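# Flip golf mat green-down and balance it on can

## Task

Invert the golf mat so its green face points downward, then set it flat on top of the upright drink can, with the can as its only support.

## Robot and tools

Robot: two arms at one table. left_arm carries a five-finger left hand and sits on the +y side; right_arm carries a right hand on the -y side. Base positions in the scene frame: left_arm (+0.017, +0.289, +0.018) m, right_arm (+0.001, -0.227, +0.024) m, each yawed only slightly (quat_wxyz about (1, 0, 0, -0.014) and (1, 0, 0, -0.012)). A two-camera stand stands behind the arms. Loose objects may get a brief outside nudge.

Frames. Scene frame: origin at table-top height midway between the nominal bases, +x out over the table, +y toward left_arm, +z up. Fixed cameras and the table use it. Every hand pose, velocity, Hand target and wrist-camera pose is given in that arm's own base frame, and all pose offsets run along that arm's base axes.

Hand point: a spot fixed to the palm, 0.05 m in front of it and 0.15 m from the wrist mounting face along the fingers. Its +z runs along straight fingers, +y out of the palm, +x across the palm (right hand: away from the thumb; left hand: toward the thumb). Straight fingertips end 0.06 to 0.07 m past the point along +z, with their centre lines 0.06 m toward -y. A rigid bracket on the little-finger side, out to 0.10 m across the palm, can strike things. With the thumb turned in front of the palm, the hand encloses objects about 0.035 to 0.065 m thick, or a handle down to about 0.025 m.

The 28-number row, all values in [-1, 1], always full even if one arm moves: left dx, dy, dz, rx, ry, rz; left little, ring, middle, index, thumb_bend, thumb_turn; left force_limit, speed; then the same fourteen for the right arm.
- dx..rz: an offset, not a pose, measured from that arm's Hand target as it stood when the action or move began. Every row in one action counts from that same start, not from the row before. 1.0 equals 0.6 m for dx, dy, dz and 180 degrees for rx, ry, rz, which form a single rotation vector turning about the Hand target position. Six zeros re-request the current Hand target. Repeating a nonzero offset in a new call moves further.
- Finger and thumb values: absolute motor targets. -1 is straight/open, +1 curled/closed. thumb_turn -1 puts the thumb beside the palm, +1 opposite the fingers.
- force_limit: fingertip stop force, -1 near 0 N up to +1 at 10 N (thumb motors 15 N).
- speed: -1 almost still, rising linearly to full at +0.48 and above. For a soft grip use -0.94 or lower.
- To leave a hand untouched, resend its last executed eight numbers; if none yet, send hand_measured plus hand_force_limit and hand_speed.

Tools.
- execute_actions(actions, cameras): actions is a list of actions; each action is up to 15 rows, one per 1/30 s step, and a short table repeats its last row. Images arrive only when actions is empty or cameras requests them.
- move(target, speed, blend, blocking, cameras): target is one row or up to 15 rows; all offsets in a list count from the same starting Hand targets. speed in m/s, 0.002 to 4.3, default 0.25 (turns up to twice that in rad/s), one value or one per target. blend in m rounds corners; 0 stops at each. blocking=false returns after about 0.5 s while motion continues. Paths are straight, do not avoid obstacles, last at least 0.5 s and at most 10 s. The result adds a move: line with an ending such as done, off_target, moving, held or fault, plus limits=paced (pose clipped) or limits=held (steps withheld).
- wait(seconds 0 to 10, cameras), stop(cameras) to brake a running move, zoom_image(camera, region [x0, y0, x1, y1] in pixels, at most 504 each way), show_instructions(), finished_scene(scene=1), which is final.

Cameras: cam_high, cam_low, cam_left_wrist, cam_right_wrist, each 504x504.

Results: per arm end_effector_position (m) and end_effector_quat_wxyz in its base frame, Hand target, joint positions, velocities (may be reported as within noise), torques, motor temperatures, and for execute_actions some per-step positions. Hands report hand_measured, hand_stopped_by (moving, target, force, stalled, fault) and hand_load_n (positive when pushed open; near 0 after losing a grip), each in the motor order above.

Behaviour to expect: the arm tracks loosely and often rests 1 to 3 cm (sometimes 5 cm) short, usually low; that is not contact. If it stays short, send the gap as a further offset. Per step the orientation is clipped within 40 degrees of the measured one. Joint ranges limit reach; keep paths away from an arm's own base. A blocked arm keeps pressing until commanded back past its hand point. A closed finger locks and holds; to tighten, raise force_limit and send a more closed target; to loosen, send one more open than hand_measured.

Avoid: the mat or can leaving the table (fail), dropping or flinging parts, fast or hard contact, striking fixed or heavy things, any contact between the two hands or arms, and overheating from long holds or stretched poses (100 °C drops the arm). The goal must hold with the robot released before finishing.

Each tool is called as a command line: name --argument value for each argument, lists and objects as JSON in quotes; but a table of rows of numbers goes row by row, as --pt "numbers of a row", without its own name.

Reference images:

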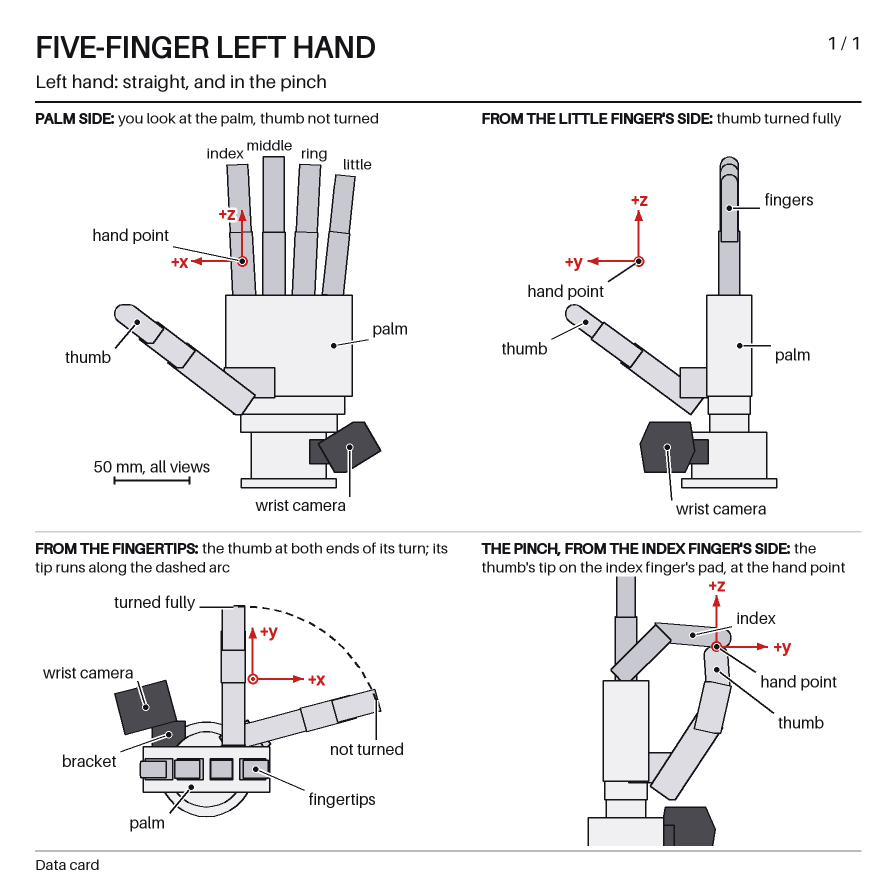

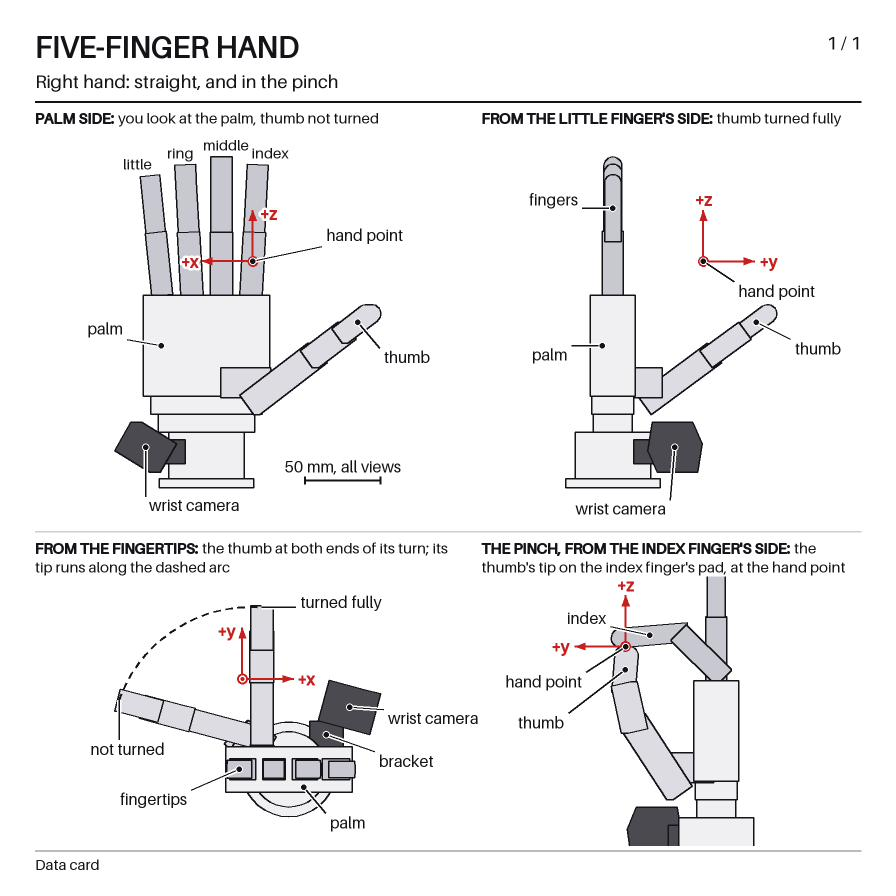

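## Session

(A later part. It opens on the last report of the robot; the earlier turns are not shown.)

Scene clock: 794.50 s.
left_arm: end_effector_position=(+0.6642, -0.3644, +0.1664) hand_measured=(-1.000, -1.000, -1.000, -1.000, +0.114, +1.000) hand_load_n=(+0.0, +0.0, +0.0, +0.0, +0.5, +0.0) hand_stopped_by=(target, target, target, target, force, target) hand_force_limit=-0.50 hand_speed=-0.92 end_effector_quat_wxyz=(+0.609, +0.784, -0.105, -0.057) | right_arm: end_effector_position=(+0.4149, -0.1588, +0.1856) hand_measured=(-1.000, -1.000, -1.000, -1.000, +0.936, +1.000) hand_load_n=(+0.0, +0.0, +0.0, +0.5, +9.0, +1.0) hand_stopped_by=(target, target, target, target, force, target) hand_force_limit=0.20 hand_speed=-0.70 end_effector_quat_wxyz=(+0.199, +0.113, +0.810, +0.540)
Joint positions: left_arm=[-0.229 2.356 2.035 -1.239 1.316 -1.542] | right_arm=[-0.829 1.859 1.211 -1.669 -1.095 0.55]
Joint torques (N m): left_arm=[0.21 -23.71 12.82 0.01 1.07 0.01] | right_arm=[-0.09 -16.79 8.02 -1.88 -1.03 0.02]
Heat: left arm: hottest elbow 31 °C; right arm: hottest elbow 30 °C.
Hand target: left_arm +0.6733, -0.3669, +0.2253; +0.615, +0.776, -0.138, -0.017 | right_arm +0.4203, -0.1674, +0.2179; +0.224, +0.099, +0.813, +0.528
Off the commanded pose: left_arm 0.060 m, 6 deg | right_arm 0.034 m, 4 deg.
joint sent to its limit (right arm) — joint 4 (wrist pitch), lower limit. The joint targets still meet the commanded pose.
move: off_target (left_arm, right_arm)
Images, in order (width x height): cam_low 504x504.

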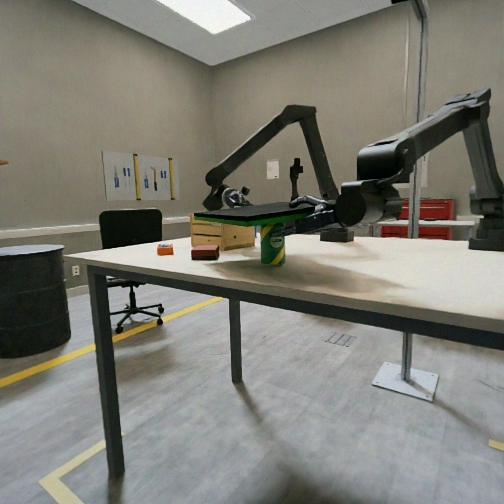

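move --target '[0.0,0.012,0.0,-0.0072,-0.0315,-0.0083,-1,-1,-1,-1,0.24,1,-0.5,-0.92,0.0,0.012,0.0,-0.0108,-0.0164,-0.0027,-1,-1,-1,-1,1,1,0.2,-0.7]' --speed 0.03 --cameras '["cam_low","cam_high"]'

zoom_image --camera "cam_low" --region '[190, 175, 290, 275]'

zoom_image --camera "cam_high" --region '[130, 80, 290, 240]'

Scene clock: 798.00 s.
left_arm: end_effector_position=(+0.6620, -0.3638, +0.1891) hand_measured=(-1.000, -1.000, -1.000, -1.000, +0.112, +1.000) hand_load_n=(+0.0, +0.0, +0.5, +0.0, +2.0, +1.0) hand_stopped_by=(target, target, target, target, force, target) hand_force_limit=-0.50 hand_speed=-0.92 end_effector_quat_wxyz=(+0.611, +0.776, -0.154, -0.018) | right_arm: end_effector_position=(+0.4171, -0.1602, +0.1934) hand_measured=(-1.000, -1.000, -1.000, -1.000, +0.936, +1.000) hand_load_n=(+0.0, +0.0, +0.0, +0.5, +9.0, +1.0) hand_stopped_by=(target, target, target, target, force, target) hand_force_limit=0.20 hand_speed=-0.70 end_effector_quat_wxyz=(+0.220, +0.104, +0.811, +0.531)
Joint positions: left_arm=[-0.228 2.355 2.087 -1.295 1.316 -1.413] | right_arm=[-0.829 1.839 1.211 -1.644 -1.112 0.55]
Joint torques (N m): left_arm=[1.14 -21.48 12.97 0.01 1.16 0.1] | right_arm=[0.67 -16.73 6.08 -0.43 -1.26 0.02]
Heat: left arm: hottest elbow 31 °C; right arm: hottest elbow 30 °C.
Hand target: left_arm +0.6734, -0.3598, +0.2253; +0.616, +0.767, -0.178, +0.015 | right_arm +0.4203, -0.1602, +0.2177; +0.249, +0.085, +0.816, +0.515
Off the commanded pose: left_arm 0.038 m, 5 deg | right_arm 0.025 m, 4 deg.
move: off_target (left_arm, right_arm)
Images, in order (width x height): cam_high 504x504, cam_low 504x504.

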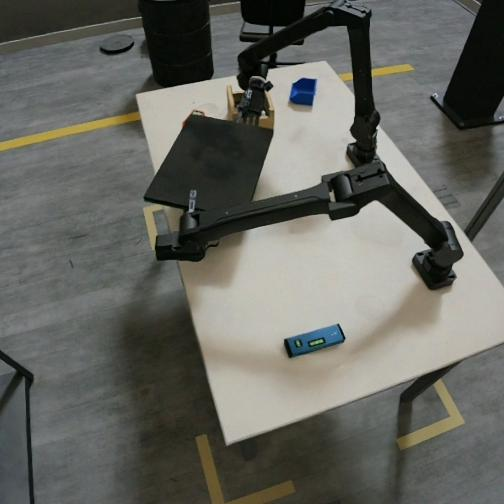

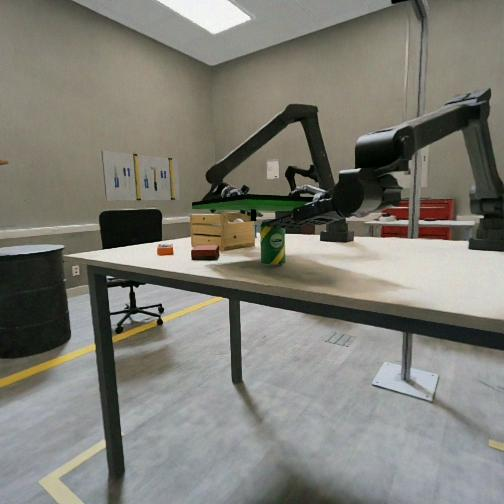

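Scaled by 5.040 from the camera's 504x504 image, which has a finer 720x720 frame.

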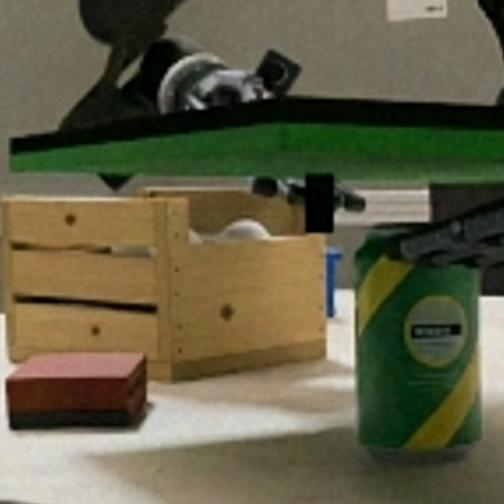

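Scaled by 3.150 from the camera's 504x504 image, which has a finer 720x720 frame.

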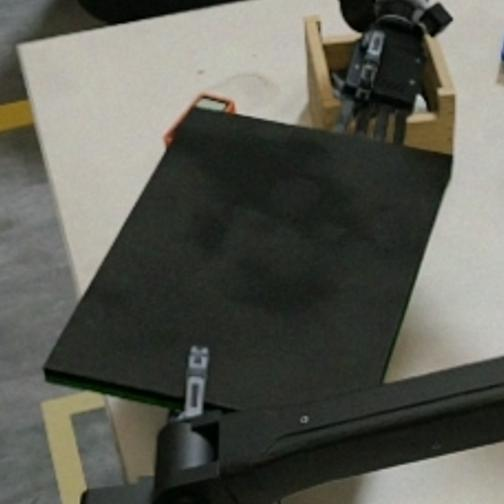

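move --target '[0.0,0.0,-0.01,0.0055,0.0241,0.0064,-1,-1,-1,-1,0.24,1,-0.5,-0.92,0.0,0.0,0.0,0,0,0,-1,-1,-1,-1,1,1,0.2,-0.7]' --speed 0.03 --cameras '["cam_low","cam_high"]'

zoom_image --camera "cam_low" --region '[190, 175, 290, 275]'

zoom_image --camera "cam_high" --region '[130, 80, 290, 240]'

Scene clock: 802.57 s.
left_arm: end_effector_position=(+0.6653, -0.3643, +0.1880) hand_measured=(-1.000, -1.000, -1.000, -1.000, +0.114, +1.000) hand_load_n=(+0.0, +0.0, +0.0, +0.0, +0.5, +0.0) hand_stopped_by=(target, target, target, target, force, target) hand_force_limit=-0.50 hand_speed=-0.92 end_effector_quat_wxyz=(+0.611, +0.780, -0.134, -0.034) | right_arm: end_effector_position=(+0.4172, -0.1603, +0.1940) hand_measured=(-1.000, -1.000, -1.000, -1.000, +0.936, +1.000) hand_load_n=(+0.0, +0.0, +0.0, +0.5, +9.0, +1.5) hand_stopped_by=(target, target, target, target, force, target) hand_force_limit=0.20 hand_speed=-0.70 end_effector_quat_wxyz=(+0.221, +0.104, +0.811, +0.531)
Joint positions: left_arm=[-0.228 2.355 2.087 -1.295 1.316 -1.465] | right_arm=[-0.829 1.838 1.211 -1.644 -1.113 0.55]
Joint torques (N m): left_arm=[1.03 -22.01 10.92 0.43 1.11 -0.07] | right_arm=[0.62 -16.62 6.09 -0.39 -1.21 0.04]
Heat: left arm: hottest elbow 31 °C; right arm: hottest elbow 30 °C.
Hand target: left_arm +0.6734, -0.3598, +0.2193; +0.615, +0.774, -0.147, -0.009 | right_arm +0.4203, -0.1602, +0.2178; +0.249, +0.085, +0.816, +0.515
Off the commanded pose: left_arm 0.033 m, 3 deg | right_arm 0.024 m, 4 deg.
move: off_target (left_arm, right_arm)
Images, in order (width x height): cam_high 504x504, cam_low 504x504.

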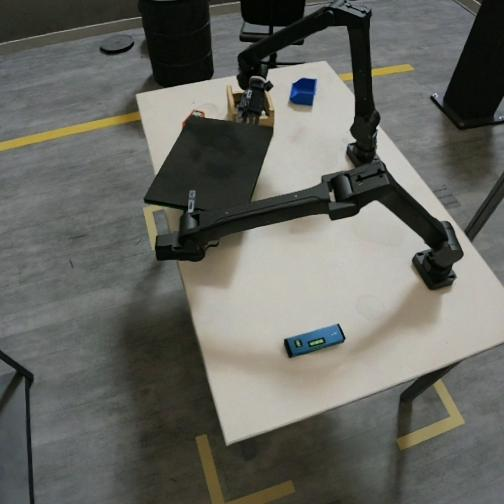

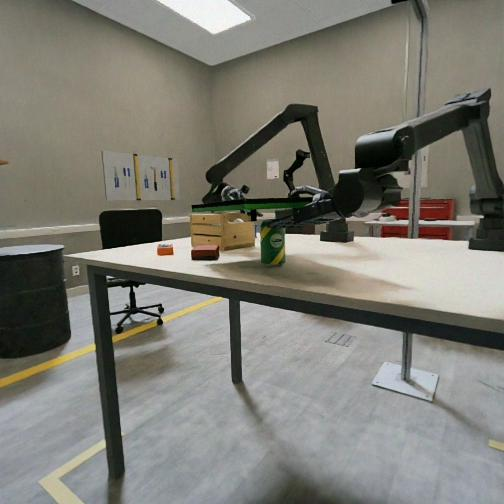

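Scaled by 5.040 from the camera's 504x504 image, which has a finer 720x720 frame.

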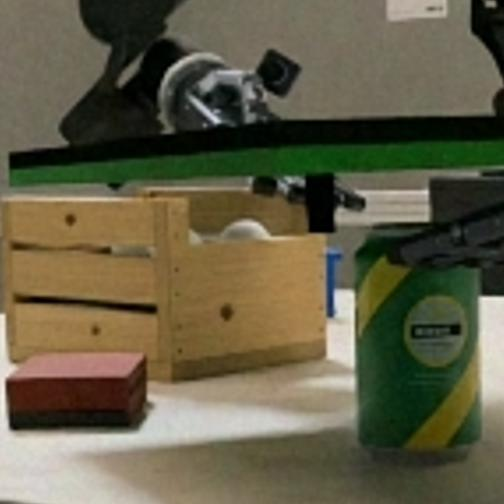

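Scaled by 3.150 from the camera's 504x504 image, which has a finer 720x720 frame.

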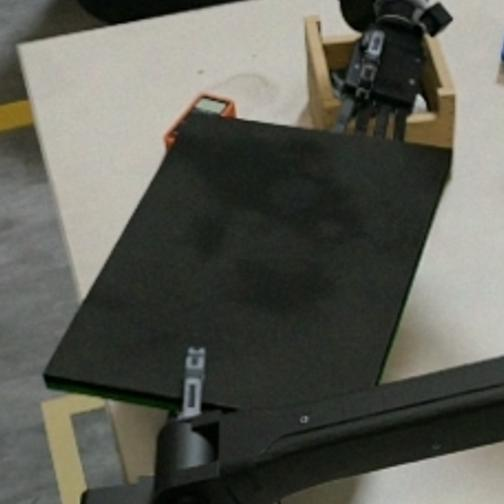

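zoom_image --camera "cam_low" --region '[225, 190, 275, 215]'

zoom_image --camera "cam_high" --region '[170, 100, 290, 220]'

Scaled by 10.080 from the camera's 504x504 image, which has a finer 720x720 frame.

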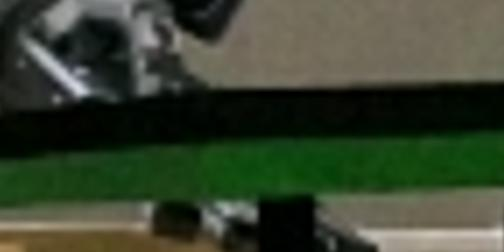

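Scaled by 4.200 from the camera's 504x504 image, which has a finer 720x720 frame.

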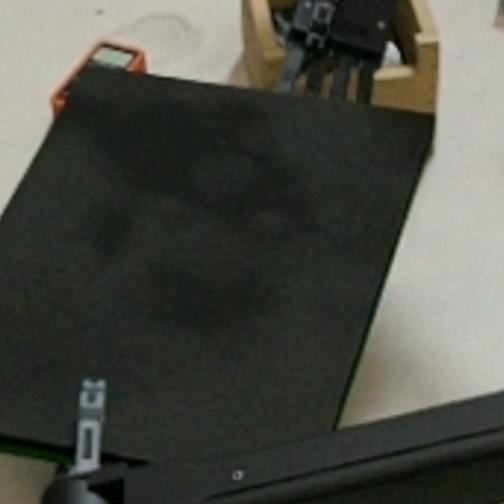

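move --target '[0.005,0.0355,0.0,0,0,0,-1,-1,-1,-1,0.24,1,-0.5,-0.92,0.005,0.0355,0.0,0,0,0,-1,-1,-1,-1,1,1,0.2,-0.7]' --speed 0.03 --cameras '["cam_low","cam_high"]'

zoom_image --camera "cam_low" --region '[190, 175, 290, 275]'

zoom_image --camera "cam_high" --region '[130, 80, 290, 240]'

Scene clock: 806.17 s.
left_arm: end_effector_position=(+0.6643, -0.3428, +0.1901) hand_measured=(-1.000, -1.000, -1.000, -1.000, +0.114, +1.000) hand_load_n=(+0.0, +0.0, +0.0, +0.0, +0.0, +0.0) hand_stopped_by=(target, target, target, target, force, target) hand_force_limit=-0.50 hand_speed=-0.92 end_effector_quat_wxyz=(+0.611, +0.781, -0.127, -0.038) | right_arm: end_effector_position=(+0.4212, -0.1431, +0.1964) hand_measured=(-1.000, -1.000, -1.000, -1.000, +0.936, +1.000) hand_load_n=(+0.0, +0.0, +0.0, +0.5, +9.0, +1.0) hand_stopped_by=(target, target, target, target, force, target) hand_force_limit=0.20 hand_speed=-0.70 end_effector_quat_wxyz=(+0.225, +0.103, +0.813, +0.527)
Joint positions: left_arm=[-0.199 2.355 2.092 -1.402 1.316 -1.374] | right_arm=[-0.796 1.794 1.168 -1.567 -1.134 0.622]
Joint torques (N m): left_arm=[1.08 -20.78 12.82 -0.18 1.11 0.06] | right_arm=[0.97 -16.03 5.48 -0.25 -1.29 0.06]
Heat: left arm: hottest elbow 31 °C; right arm: hottest elbow 30 °C.
Hand target: left_arm +0.6763, -0.3384, +0.2192; +0.615, +0.774, -0.147, -0.009 | right_arm +0.4233, -0.1390, +0.2177; +0.249, +0.085, +0.816, +0.515
Off the commanded pose: left_arm 0.032 m, 4 deg | right_arm 0.022 m, 4 deg.
move: off_target (left_arm, right_arm)
Images, in order (width x height): cam_high 504x504, cam_low 504x504.

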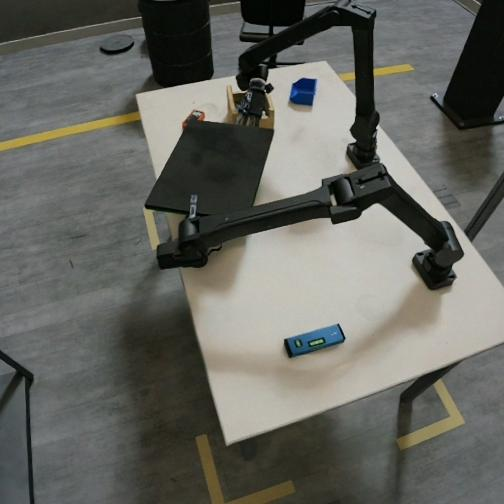

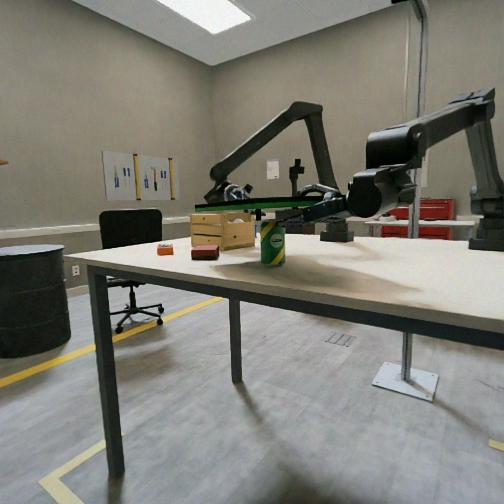

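Scaled by 5.040 from the camera's 504x504 image, which has a finer 720x720 frame.

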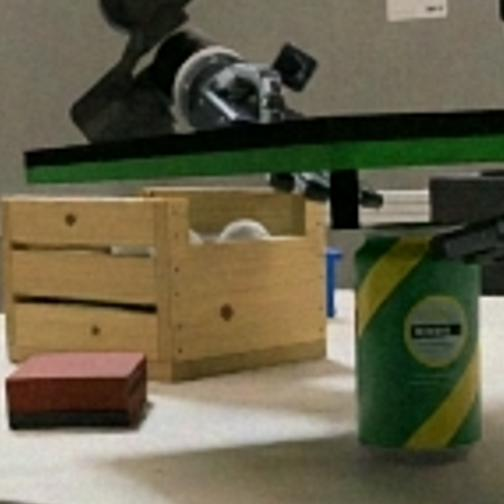

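Scaled by 3.150 from the camera's 504x504 image, which has a finer 720x720 frame.

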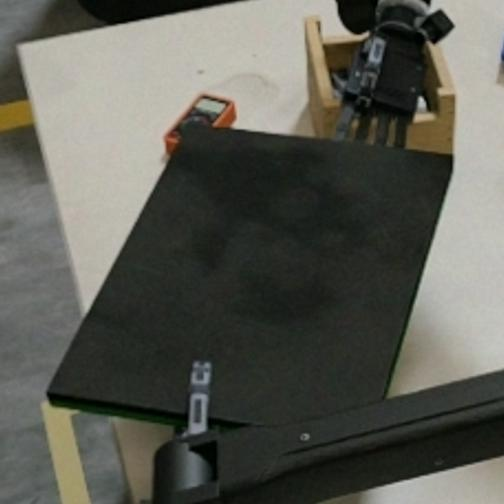

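move --target '[0.0127,-0.0017,-0.025,0,0,0,-1,-1,-1,-1,0.24,1,-0.5,-0.92,0.0127,-0.0017,-0.02,0,0,0,-1,-1,-1,-1,1,1,0.2,-0.7]' --speed 0.03 --cameras '["cam_low"]'

zoom_image --camera "cam_low" --region '[190, 175, 290, 275]'

Scene clock: 808.57 s.
left_arm: end_effector_position=(+0.6715, -0.3440, +0.1824) hand_measured=(-1.000, -1.000, -1.000, -1.000, +0.114, +1.000) hand_load_n=(+0.0, +0.0, +0.0, +0.0, +1.0, +0.0) hand_stopped_by=(target, target, target, target, force, target) hand_force_limit=-0.50 hand_speed=-0.92 end_effector_quat_wxyz=(+0.611, +0.780, -0.130, -0.035) | right_arm: end_effector_position=(+0.4262, -0.1426, +0.1933) hand_measured=(-1.000, -1.000, -1.000, -1.000, +0.936, +1.000) hand_load_n=(+0.0, +0.0, +0.0, +0.5, +9.0, +1.5) hand_stopped_by=(target, target, target, target, force, target) hand_force_limit=0.20 hand_speed=-0.70 end_effector_quat_wxyz=(+0.232, +0.098, +0.816, +0.520)
Joint positions: left_arm=[-0.199 2.387 2.13 -1.405 1.316 -1.368] | right_arm=[-0.787 1.794 1.168 -1.524 -1.138 0.646]
Joint torques (N m): left_arm=[1.14 -20.25 12.85 -0.2 1.11 0.08] | right_arm=[1.2 -14.21 5.85 -0.21 -1.33 0.05]
Heat: left arm: hottest elbow 31 °C; right arm: hottest elbow 29 °C.
Hand target: left_arm +0.6840, -0.3394, +0.2044; +0.615, +0.774, -0.147, -0.009 | right_arm +0.4309, -0.1400, +0.2057; +0.249, +0.085, +0.816, +0.515
Off the commanded pose: left_arm 0.025 m, 4 deg | right_arm 0.014 m, 2 deg.
move: off_target (left_arm, right_arm)
Images, in order (width x height): cam_low 504x504.

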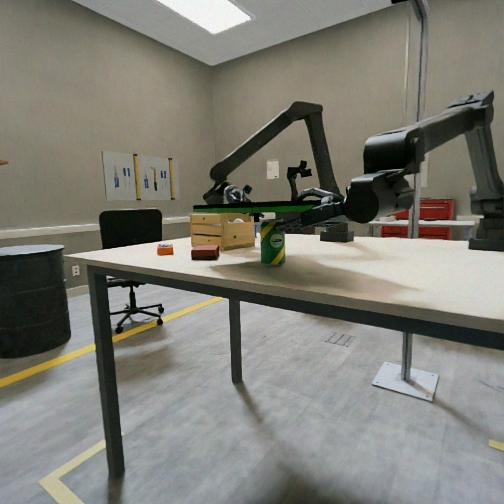

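Scaled by 5.040 from the camera's 504x504 image, which has a finer 720x720 frame.

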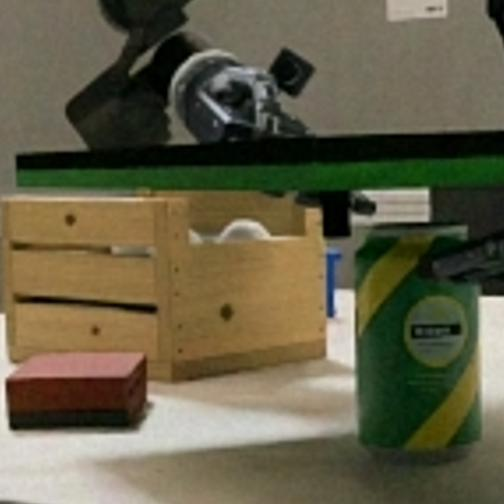

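move --target '[0,0,-0.02,0,0,0,-1,-1,-1,-1,0.24,1,-0.5,-0.92,0,0,-0.02,0,0,0,-1,-1,-1,-1,1,1,0.2,-0.7]' --speed 0.03 --cameras '["cam_low"]'

zoom_image --camera "cam_low" --region '[190, 175, 290, 275]'

Scene clock: 809.77 s.
left_arm: end_effector_position=(+0.6720, -0.3441, +0.1738) hand_measured=(-1.000, -1.000, -1.000, -1.000, +0.114, +1.000) hand_load_n=(+0.0, +0.0, +0.0, +0.0, +1.5, +0.5) hand_stopped_by=(target, target, target, target, force, target) hand_force_limit=-0.50 hand_speed=-0.92 end_effector_quat_wxyz=(+0.611, +0.780, -0.127, -0.039) | right_arm: end_effector_position=(+0.4263, -0.1424, +0.1883) hand_measured=(-1.000, -1.000, -1.000, -1.000, +0.936, +1.000) hand_load_n=(+0.0, +0.0, +0.0, +0.5, +9.0, +1.5) hand_stopped_by=(target, target, target, target, force, target) hand_force_limit=0.20 hand_speed=-0.70 end_effector_quat_wxyz=(+0.239, +0.093, +0.818, +0.515)
Joint positions: left_arm=[-0.199 2.399 2.13 -1.405 1.316 -1.367] | right_arm=[-0.787 1.796 1.16 -1.494 -1.139 0.647]
Joint torques (N m): left_arm=[1.08 -20.48 12.03 0.66 1.1 0.08] | right_arm=[1.14 -13.16 5.57 -0.21 -1.32 0.07]
Heat: left arm: hottest elbow 31 °C; right arm: hottest elbow 29 °C.
Hand target: left_arm +0.6840, -0.3395, +0.1924; +0.615, +0.774, -0.147, -0.009 | right_arm +0.4309, -0.1401, +0.1939; +0.249, +0.085, +0.816, +0.515
Off the commanded pose: left_arm 0.023 m, 4 deg | right_arm 0.007 m, 1 deg.
move: off_target (left_arm)
Images, in order (width x height): cam_low 504x504.

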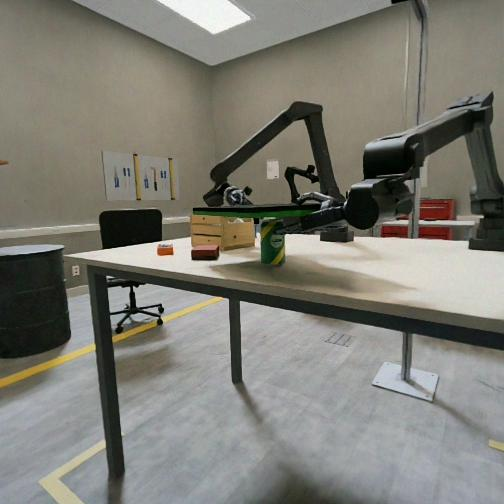

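Scaled by 5.040 from the camera's 504x504 image, which has a finer 720x720 frame.

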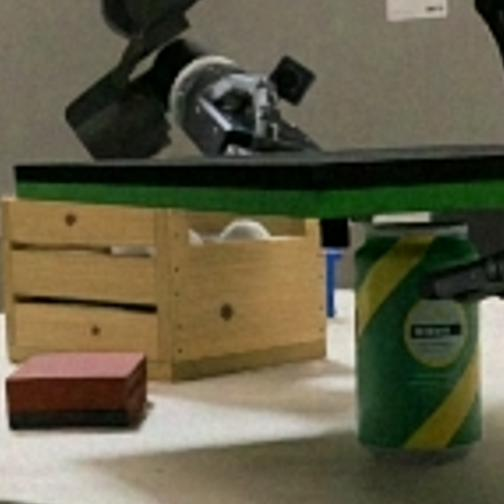

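move --target '[0,0,-0.02,0,0,0,-1,-1,-1,-1,0.24,1,-0.5,-0.92,0,0,-0.02,0,0,0,-1,-1,-1,-1,1,1,0.2,-0.7]' --speed 0.03 --cameras '["cam_low"]'

zoom_image --camera "cam_low" --region '[190, 175, 290, 275]'

Scene clock: 811.07 s.
left_arm: end_effector_position=(+0.6735, -0.3444, +0.1644) hand_measured=(-1.000, -1.000, -1.000, -1.000, +0.114, +1.000) hand_load_n=(+0.0, +0.0, +0.0, +0.0, +0.5, +0.5) hand_stopped_by=(target, target, target, target, force, target) hand_force_limit=-0.50 hand_speed=-0.92 end_effector_quat_wxyz=(+0.611, +0.780, -0.130, -0.036) | right_arm: end_effector_position=(+0.4264, -0.1421, +0.1762) hand_measured=(-1.000, -1.000, -1.000, -1.000, +0.936, +1.000) hand_load_n=(+0.0, -0.5, +0.0, +0.5, +9.0, +1.0) hand_stopped_by=(target, target, target, target, force, target) hand_force_limit=0.20 hand_speed=-0.70 end_effector_quat_wxyz=(+0.238, +0.093, +0.818, +0.516)
Joint positions: left_arm=[-0.199 2.412 2.13 -1.386 1.316 -1.364] | right_arm=[-0.786 1.816 1.15 -1.465 -1.139 0.647]
Joint torques (N m): left_arm=[1.08 -20.37 11.32 0.65 1.1 0.08] | right_arm=[1.2 -13.27 5.42 -0.14 -1.32 0.05]
Heat: left arm: hottest elbow 32 °C; right arm: hottest elbow 29 °C.
Hand target: left_arm +0.6840, -0.3395, +0.1803; +0.615, +0.774, -0.147, -0.009 | right_arm +0.4309, -0.1400, +0.1819; +0.249, +0.085, +0.816, +0.515
Off the commanded pose: left_arm 0.020 m, 4 deg | right_arm 0.008 m, 2 deg.
move: off_target (left_arm)
Images, in order (width x height): cam_low 504x504.

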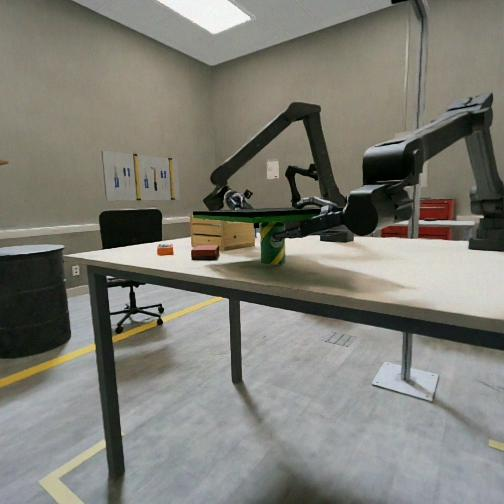

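Scaled by 5.040 from the camera's 504x504 image, which has a finer 720x720 frame.

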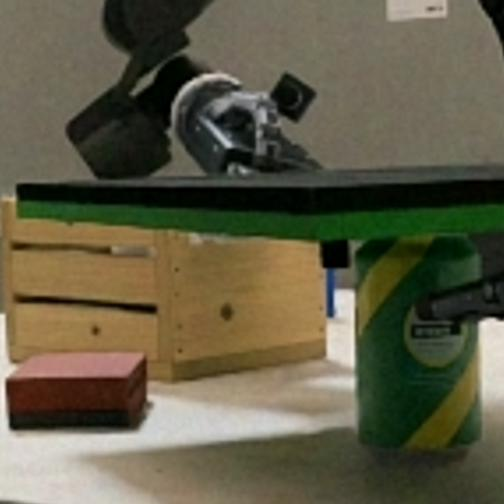

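move --target '[0,0,-0.02,0,0,0,-1,-1,-1,-1,0.24,1,-0.5,-0.92,0,0,-0.012,0,0,0,-1,-1,-1,-1,1,1,0.2,-0.7]' --speed 0.03 --cameras '["cam_low"]'

zoom_image --camera "cam_low" --region '[190, 175, 290, 275]'

Scene clock: 812.17 s.
left_arm: end_effector_position=(+0.6748, -0.3447, +0.1571) hand_measured=(-1.000, -1.000, -1.000, -1.000, +0.114, +1.000) hand_load_n=(+0.0, +0.0, +0.0, +0.0, +1.5, +0.5) hand_stopped_by=(target, target, target, target, force, target) hand_force_limit=-0.50 hand_speed=-0.92 end_effector_quat_wxyz=(+0.611, +0.780, -0.133, -0.032) | right_arm: end_effector_position=(+0.4266, -0.1420, +0.1693) hand_measured=(-1.000, -1.000, -1.000, -1.000, +0.936, +1.000) hand_load_n=(+0.0, +0.0, +0.0, +0.0, +9.0, +1.5) hand_stopped_by=(target, target, target, target, force, target) hand_force_limit=0.20 hand_speed=-0.70 end_effector_quat_wxyz=(+0.238, +0.093, +0.817, +0.516)
Joint positions: left_arm=[-0.199 2.423 2.13 -1.367 1.316 -1.362] | right_arm=[-0.786 1.828 1.144 -1.447 -1.14 0.647]
Joint torques (N m): left_arm=[1.03 -20.66 10.61 0.7 1.11 0.08] | right_arm=[1.08 -13.27 5.33 -0.16 -1.28 0.05]
Heat: left arm: hottest elbow 32 °C; right arm: hottest elbow 29 °C.
Hand target: left_arm +0.6839, -0.3395, +0.1684; +0.615, +0.774, -0.147, -0.009 | right_arm +0.4309, -0.1400, +0.1746; +0.249, +0.085, +0.816, +0.515
Off the commanded pose: left_arm 0.015 m, 3 deg | right_arm 0.007 m, 2 deg.
move: off_target (left_arm)
Images, in order (width x height): cam_low 504x504.

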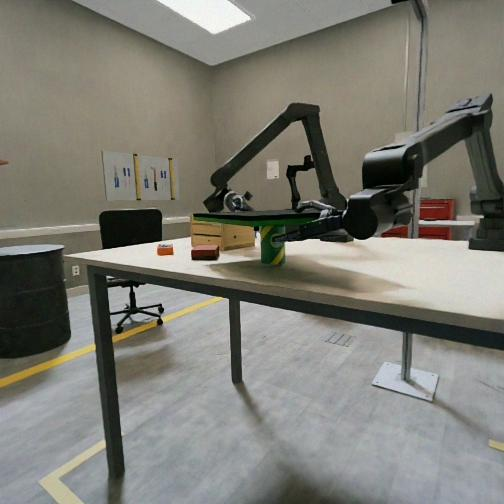

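Scaled by 5.040 from the camera's 504x504 image, which has a finer 720x720 frame.

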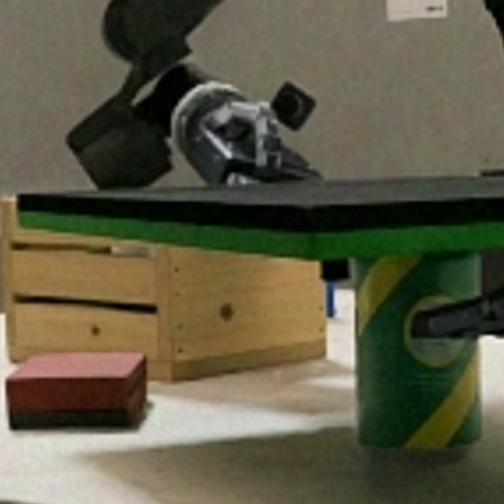

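move --target '[0,0,-0.012,0,0,0,-1,-1,-1,-1,0.24,1,-0.5,-0.92,0,0,-0.005,0,0,0,-1,-1,-1,-1,1,1,0.2,-0.7]' --speed 0.03 --cameras '["cam_low","cam_high"]'

zoom_image --camera "cam_low" --region '[190, 175, 290, 275]'

zoom_image --camera "cam_high" --region '[130, 80, 290, 240]'

zoom_image --camera "cam_low" --region '[245, 195, 325, 235]'

Scene clock: 813.30 s.
left_arm: end_effector_position=(+0.6755, -0.3448, +0.1573) hand_measured=(-1.000, -1.000, -1.000, -1.000, +0.114, +1.000) hand_load_n=(+0.0, +0.0, +0.0, +0.0, +2.0, +0.5) hand_stopped_by=(target, target, target, target, force, target) hand_force_limit=-0.50 hand_speed=-0.92 end_effector_quat_wxyz=(+0.611, +0.779, -0.136, -0.028) | right_arm: end_effector_position=(+0.4270, -0.1423, +0.1688) hand_measured=(-1.000, -1.000, -1.000, -1.000, +0.936, +1.000) hand_load_n=(+0.0, +0.0, +0.0, +0.5, +9.5, +1.5) hand_stopped_by=(target, target, target, target, force, target) hand_force_limit=0.20 hand_speed=-0.70 end_effector_quat_wxyz=(+0.241, +0.092, +0.818, +0.515)
Joint positions: left_arm=[-0.199 2.423 2.13 -1.355 1.316 -1.362] | right_arm=[-0.786 1.829 1.144 -1.441 -1.141 0.647]
Joint torques (N m): left_arm=[1.14 -19.84 10.26 0.7 1.1 0.07] | right_arm=[0.97 -12.92 5.16 0.01 -1.23 0.05]
Heat: left arm: hottest elbow 32 °C; right arm: hottest elbow 29 °C.
Hand target: left_arm +0.6840, -0.3395, +0.1613; +0.615, +0.774, -0.147, -0.009 | right_arm +0.4309, -0.1400, +0.1715; +0.249, +0.085, +0.816, +0.515
Off the commanded pose: left_arm 0.011 m, 3 deg | right_arm 0.005 m, 1 deg.
move: off_target (left_arm)
Images, in order (width x height): cam_high 504x504, cam_low 504x504.

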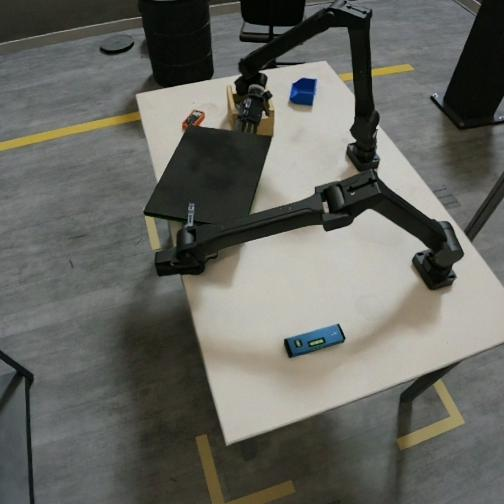

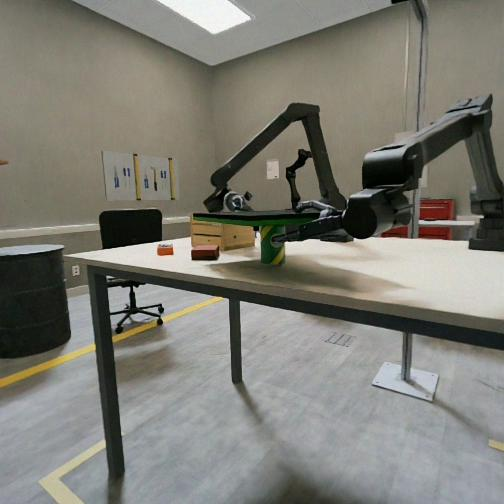

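Scaled by 5.040 from the camera's 504x504 image, which has a finer 720x720 frame.

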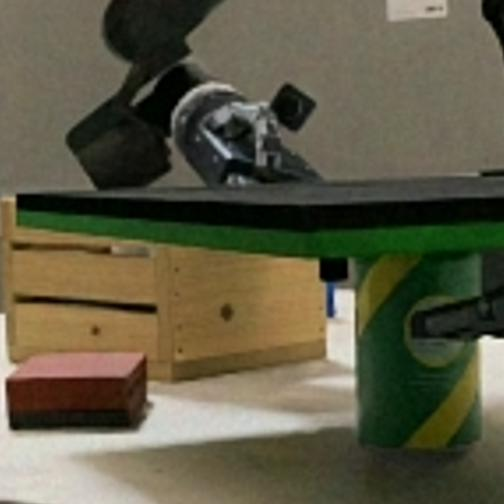

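Scaled by 3.150 from the camera's 504x504 image, which has a finer 720x720 frame.

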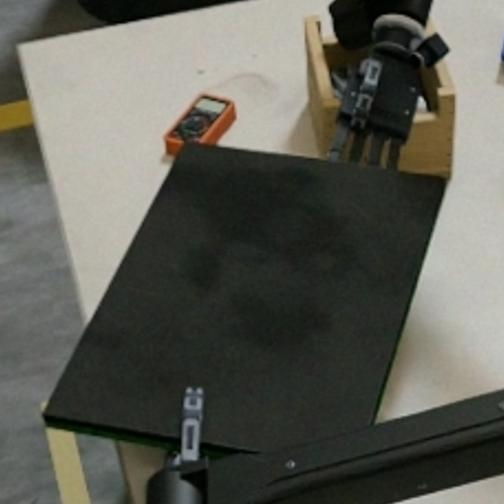

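Scaled by 6.300 from the camera's 504x504 image, which has a finer 720x720 frame.

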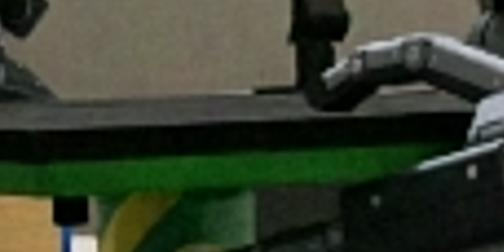

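move --target '[0,0,-0.012,0,0,0,-1,-1,-1,-1,0.24,1,-0.5,-0.92,0,0,0.0,0,0,0,-1,-1,-1,-1,1,1,0.2,-0.7]' --speed 0.03 --cameras '["cam_low"]'

zoom_image --camera "cam_low" --region '[190, 175, 290, 275]'

zoom_image --camera "cam_low" --region '[245, 195, 325, 235]'

Scene clock: 814.47 s.
left_arm: end_effector_position=(+0.6763, -0.3450, +0.1559) hand_measured=(-1.000, -1.000, -1.000, -1.000, +0.112, +1.000) hand_load_n=(+0.0, +0.0, +0.0, +0.0, +2.5, +0.5) hand_stopped_by=(target, target, target, target, force, target) hand_force_limit=-0.50 hand_speed=-0.92 end_effector_quat_wxyz=(+0.613, +0.778, -0.139, -0.024) | right_arm: end_effector_position=(+0.4272, -0.1425, +0.1692) hand_measured=(-1.000, -1.000, -1.000, -1.000, +0.936, +1.000) hand_load_n=(+0.0, +0.0, +0.0, +0.5, +9.0, +1.5) hand_stopped_by=(target, target, target, target, force, target) hand_force_limit=0.20 hand_speed=-0.70 end_effector_quat_wxyz=(+0.241, +0.092, +0.817, +0.515)
Joint positions: left_arm=[-0.199 2.426 2.13 -1.344 1.319 -1.362] | right_arm=[-0.786 1.829 1.144 -1.441 -1.143 0.647]
Joint torques (N m): left_arm=[1.14 -19.6 9.84 0.79 1 0.08] | right_arm=[0.97 -12.98 5.12 -0.06 -1.16 0.07]
Heat: left arm: hottest elbow 32 °C; right arm: hottest elbow 29 °C.
Hand target: left_arm +0.6840, -0.3395, +0.1538; +0.615, +0.774, -0.147, -0.009 | right_arm +0.4309, -0.1400, +0.1715; +0.249, +0.085, +0.816, +0.515
Off the commanded pose: left_arm 0.010 m, 2 deg | right_arm 0.005 m, 1 deg.
move: done
Images, in order (width x height): cam_low 504x504.

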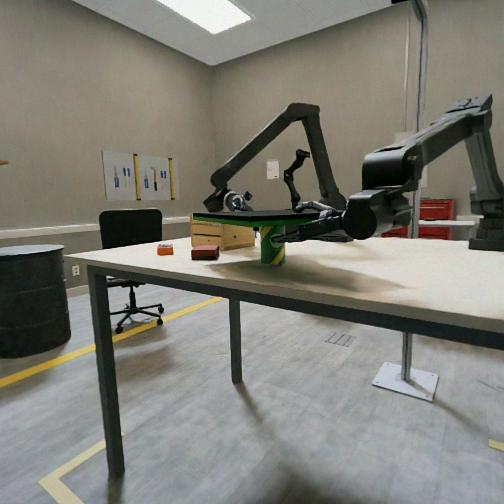

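Scaled by 5.040 from the camera's 504x504 image, which has a finer 720x720 frame.

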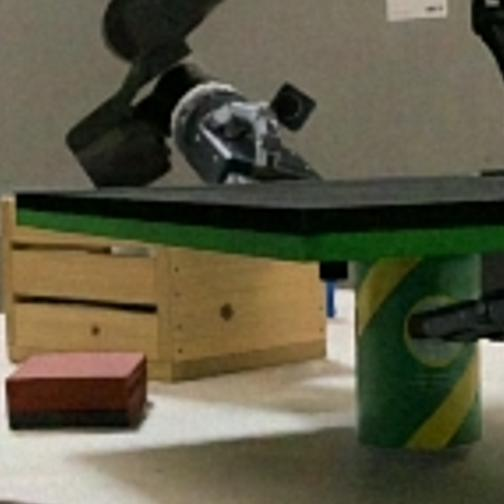

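Scaled by 6.300 from the camera's 504x504 image, which has a finer 720x720 frame.

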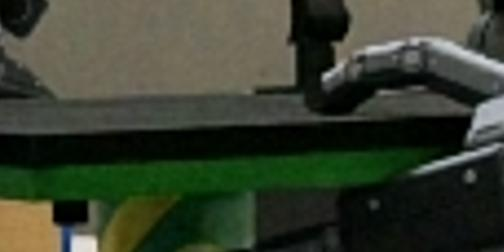

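move --pt "0 0 0 0 0 0 -1 -1 -1 -1 0.0 1 -0.5 -0.8 0 0 0.0 0 0 0 -1 -1 -1 -1 1 1 0.2 -0.7" --pt "0 0 -0.01 0 0 0 -1 -1 -1 -1 -1 1 -0.5 -0.6 0 0 0.0 0 0 0 -1 -1 -1 -1 1 1 0.2 -0.7" --speed 0.03 --cameras '["cam_low"]'

zoom_image --camera "cam_low" --region '[190, 175, 290, 275]'

zoom_image --camera "cam_low" --region '[245, 195, 325, 235]'

Scene clock: 818.10 s.
left_arm: end_effector_position=(+0.6766, -0.3450, +0.1538) hand_measured=(-1.000, -1.000, -1.000, -1.000, -1.000, +1.000) hand_load_n=(+0.0, +0.0, +0.0, +0.0, +0.0, +0.0) hand_stopped_by=(target, target, target, target, target, target) hand_force_limit=-0.50 hand_speed=-0.60 end_effector_quat_wxyz=(+0.613, +0.777, -0.144, -0.019) | right_arm: end_effector_position=(+0.4275, -0.1426, +0.1697) hand_measured=(-1.000, -1.000, -1.000, -1.000, +0.936, +1.000) hand_load_n=(+0.0, +0.0, +0.0, +0.0, +9.0, +1.5) hand_stopped_by=(target, target, target, target, force, target) hand_force_limit=0.20 hand_speed=-0.70 end_effector_quat_wxyz=(+0.242, +0.092, +0.816, +0.516)
Joint positions: left_arm=[-0.199 2.43 2.13 -1.333 1.319 -1.355] | right_arm=[-0.786 1.829 1.144 -1.441 -1.146 0.647]
Joint torques (N m): left_arm=[1.08 -19.37 9.57 0.7 1 0.02] | right_arm=[1.14 -12.86 5.14 -0.05 -1.04 0.05]
Heat: left arm: hottest elbow 32 °C; right arm: hottest elbow 29 °C.
Hand target: left_arm +0.6840, -0.3395, +0.1480; +0.615, +0.774, -0.147, -0.009 | right_arm +0.4309, -0.1400, +0.1715; +0.248, +0.085, +0.816, +0.515
Off the commanded pose: left_arm 0.011 m, 1 deg | right_arm 0.005 m, 1 deg.
move: off_target (left_arm); target 2's new numbers were sent with left_arm's hand 0.011 m and 1 deg from that target
Images, in order (width x height): cam_low 504x504.

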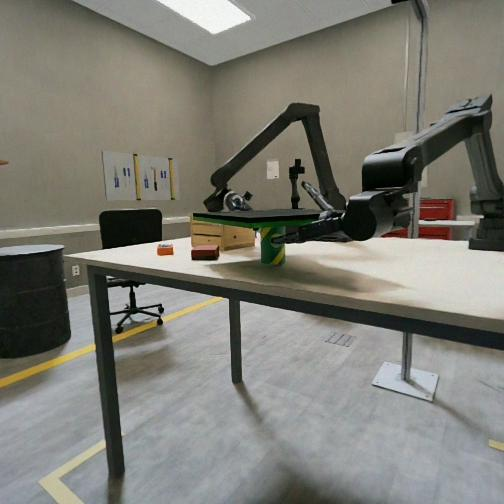

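Scaled by 5.040 from the camera's 504x504 image, which has a finer 720x720 frame.

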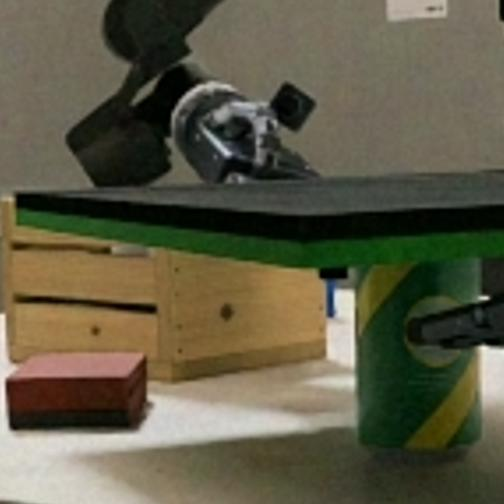

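Scaled by 6.300 from the camera's 504x504 image, which has a finer 720x720 frame.

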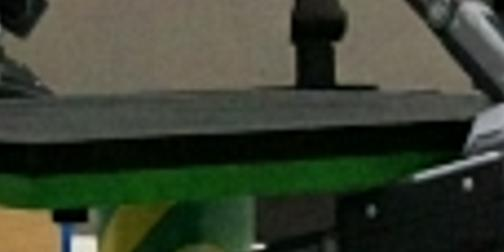

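move --target '[0,0,-0.012,0,0,0,-1,-1,-1,-1,-1,1,-0.5,-0.6,0,0,0.0,0,0,0,-1,-1,-1,-1,1,1,0.2,-0.7]' --speed 0.03 --cameras '["cam_low"]'

zoom_image --camera "cam_low" --region '[190, 175, 290, 275]'

zoom_image --camera "cam_low" --region '[245, 195, 325, 235]'

Scene clock: 819.07 s.
left_arm: end_effector_position=(+0.6773, -0.3452, +0.1519) hand_measured=(-1.000, -1.000, -1.000, -1.000, -1.000, +1.000) hand_load_n=(+0.0, +0.0, +0.0, +0.0, +0.0, +0.0) hand_stopped_by=(target, target, target, target, target, target) hand_force_limit=-0.50 hand_speed=-0.60 end_effector_quat_wxyz=(+0.613, +0.776, -0.147, -0.015) | right_arm: end_effector_position=(+0.4277, -0.1428, +0.1702) hand_measured=(-1.000, -1.000, -1.000, -1.000, +0.936, +1.000) hand_load_n=(+0.0, +0.0, +0.0, +0.0, +9.0, +1.0) hand_stopped_by=(target, target, target, target, force, target) hand_force_limit=0.20 hand_speed=-0.70 end_effector_quat_wxyz=(+0.243, +0.093, +0.816, +0.516)
Joint positions: left_arm=[-0.199 2.433 2.13 -1.32 1.32 -1.353] | right_arm=[-0.786 1.829 1.144 -1.441 -1.149 0.647]
Joint torques (N m): left_arm=[1.08 -19.02 9.14 0.7 0.98 0.01] | right_arm=[1.14 -12.86 5.14 -0.05 -0.94 0.05]
Heat: left arm: hottest elbow 32 °C; right arm: hottest elbow 29 °C.
Hand target: left_arm +0.6839, -0.3395, +0.1407; +0.615, +0.774, -0.147, -0.009 | right_arm +0.4309, -0.1400, +0.1715; +0.249, +0.085, +0.816, +0.515
Off the commanded pose: left_arm 0.014 m, 1 deg | right_arm 0.004 m, 1 deg.
move: off_target (left_arm)
Images, in order (width x height): cam_low 504x504.

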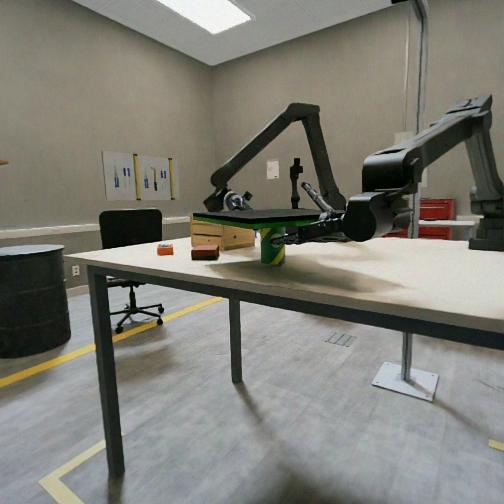

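Scaled by 5.040 from the camera's 504x504 image, which has a finer 720x720 frame.

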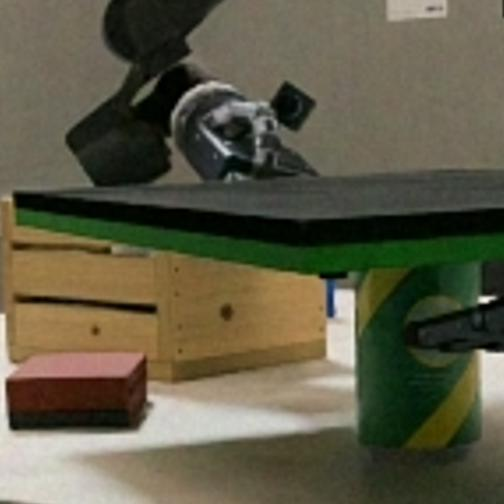

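Scaled by 6.300 from the camera's 504x504 image, which has a finer 720x720 frame.

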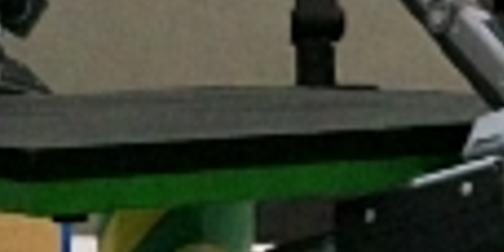

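move --target '[0,0,-0.015,0,0,0,-1,-1,-1,-1,-1,1,-0.5,-0.6,0,0,0.0,0,0,0,-1,-1,-1,-1,1,1,0.2,-0.7]' --speed 0.03 --cameras '["cam_low"]'

zoom_image --camera "cam_low" --region '[190, 175, 290, 275]'

zoom_image --camera "cam_low" --region '[245, 195, 325, 235]'

Scene clock: 820.07 s.
left_arm: end_effector_position=(+0.6782, -0.3453, +0.1483) hand_measured=(-1.000, -1.000, -1.000, -1.000, -1.000, +1.000) hand_load_n=(+0.0, +0.0, +0.0, +0.0, +0.0, +0.0) hand_stopped_by=(target, target, target, target, target, target) hand_force_limit=-0.50 hand_speed=-0.60 end_effector_quat_wxyz=(+0.614, +0.775, -0.151, -0.011) | right_arm: end_effector_position=(+0.4279, -0.1429, +0.1706) hand_measured=(-1.000, -1.000, -1.000, -1.000, +0.936, +1.000) hand_load_n=(+0.0, +0.0, +0.0, +0.0, +9.0, +1.5) hand_stopped_by=(target, target, target, target, force, target) hand_force_limit=0.20 hand_speed=-0.70 end_effector_quat_wxyz=(+0.244, +0.093, +0.815, +0.517)
Joint positions: left_arm=[-0.199 2.439 2.13 -1.305 1.322 -1.351] | right_arm=[-0.786 1.829 1.144 -1.441 -1.151 0.647]
Joint torques (N m): left_arm=[1.08 -18.9 8.62 0.66 0.91 -0.01] | right_arm=[1.14 -12.81 5.19 -0.05 -0.85 0.05]
Heat: left arm: hottest elbow 32 °C; right arm: hottest elbow 29 °C.
Hand target: left_arm +0.6839, -0.3395, +0.1316; +0.615, +0.774, -0.147, -0.009 | right_arm +0.4309, -0.1400, +0.1715; +0.249, +0.085, +0.816, +0.515
Off the commanded pose: left_arm 0.019 m, 0 deg | right_arm 0.004 m, 1 deg.
move: off_target (left_arm)
Images, in order (width x height): cam_low 504x504.

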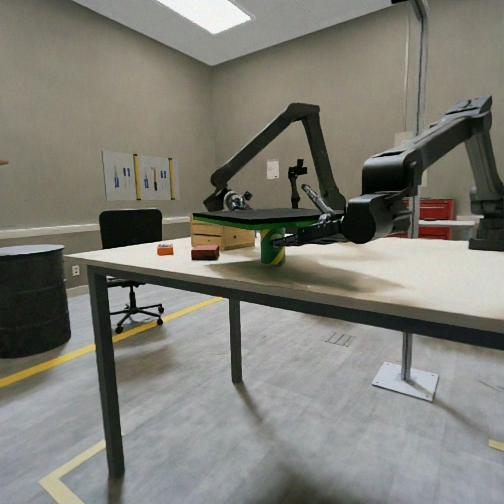

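Scaled by 5.040 from the camera's 504x504 image, which has a finer 720x720 frame.

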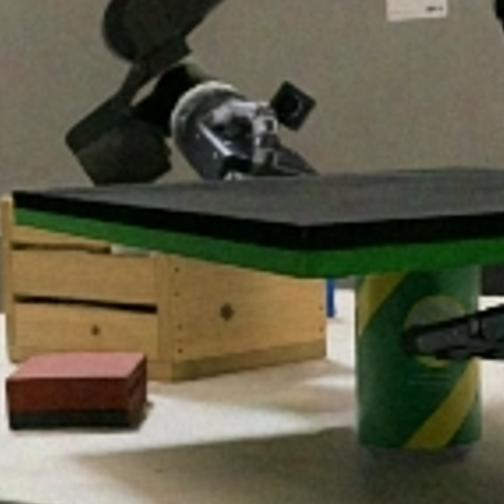

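Scaled by 6.300 from the camera's 504x504 image, which has a finer 720x720 frame.

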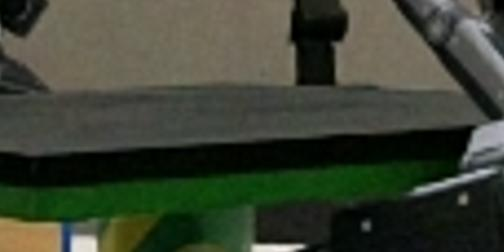

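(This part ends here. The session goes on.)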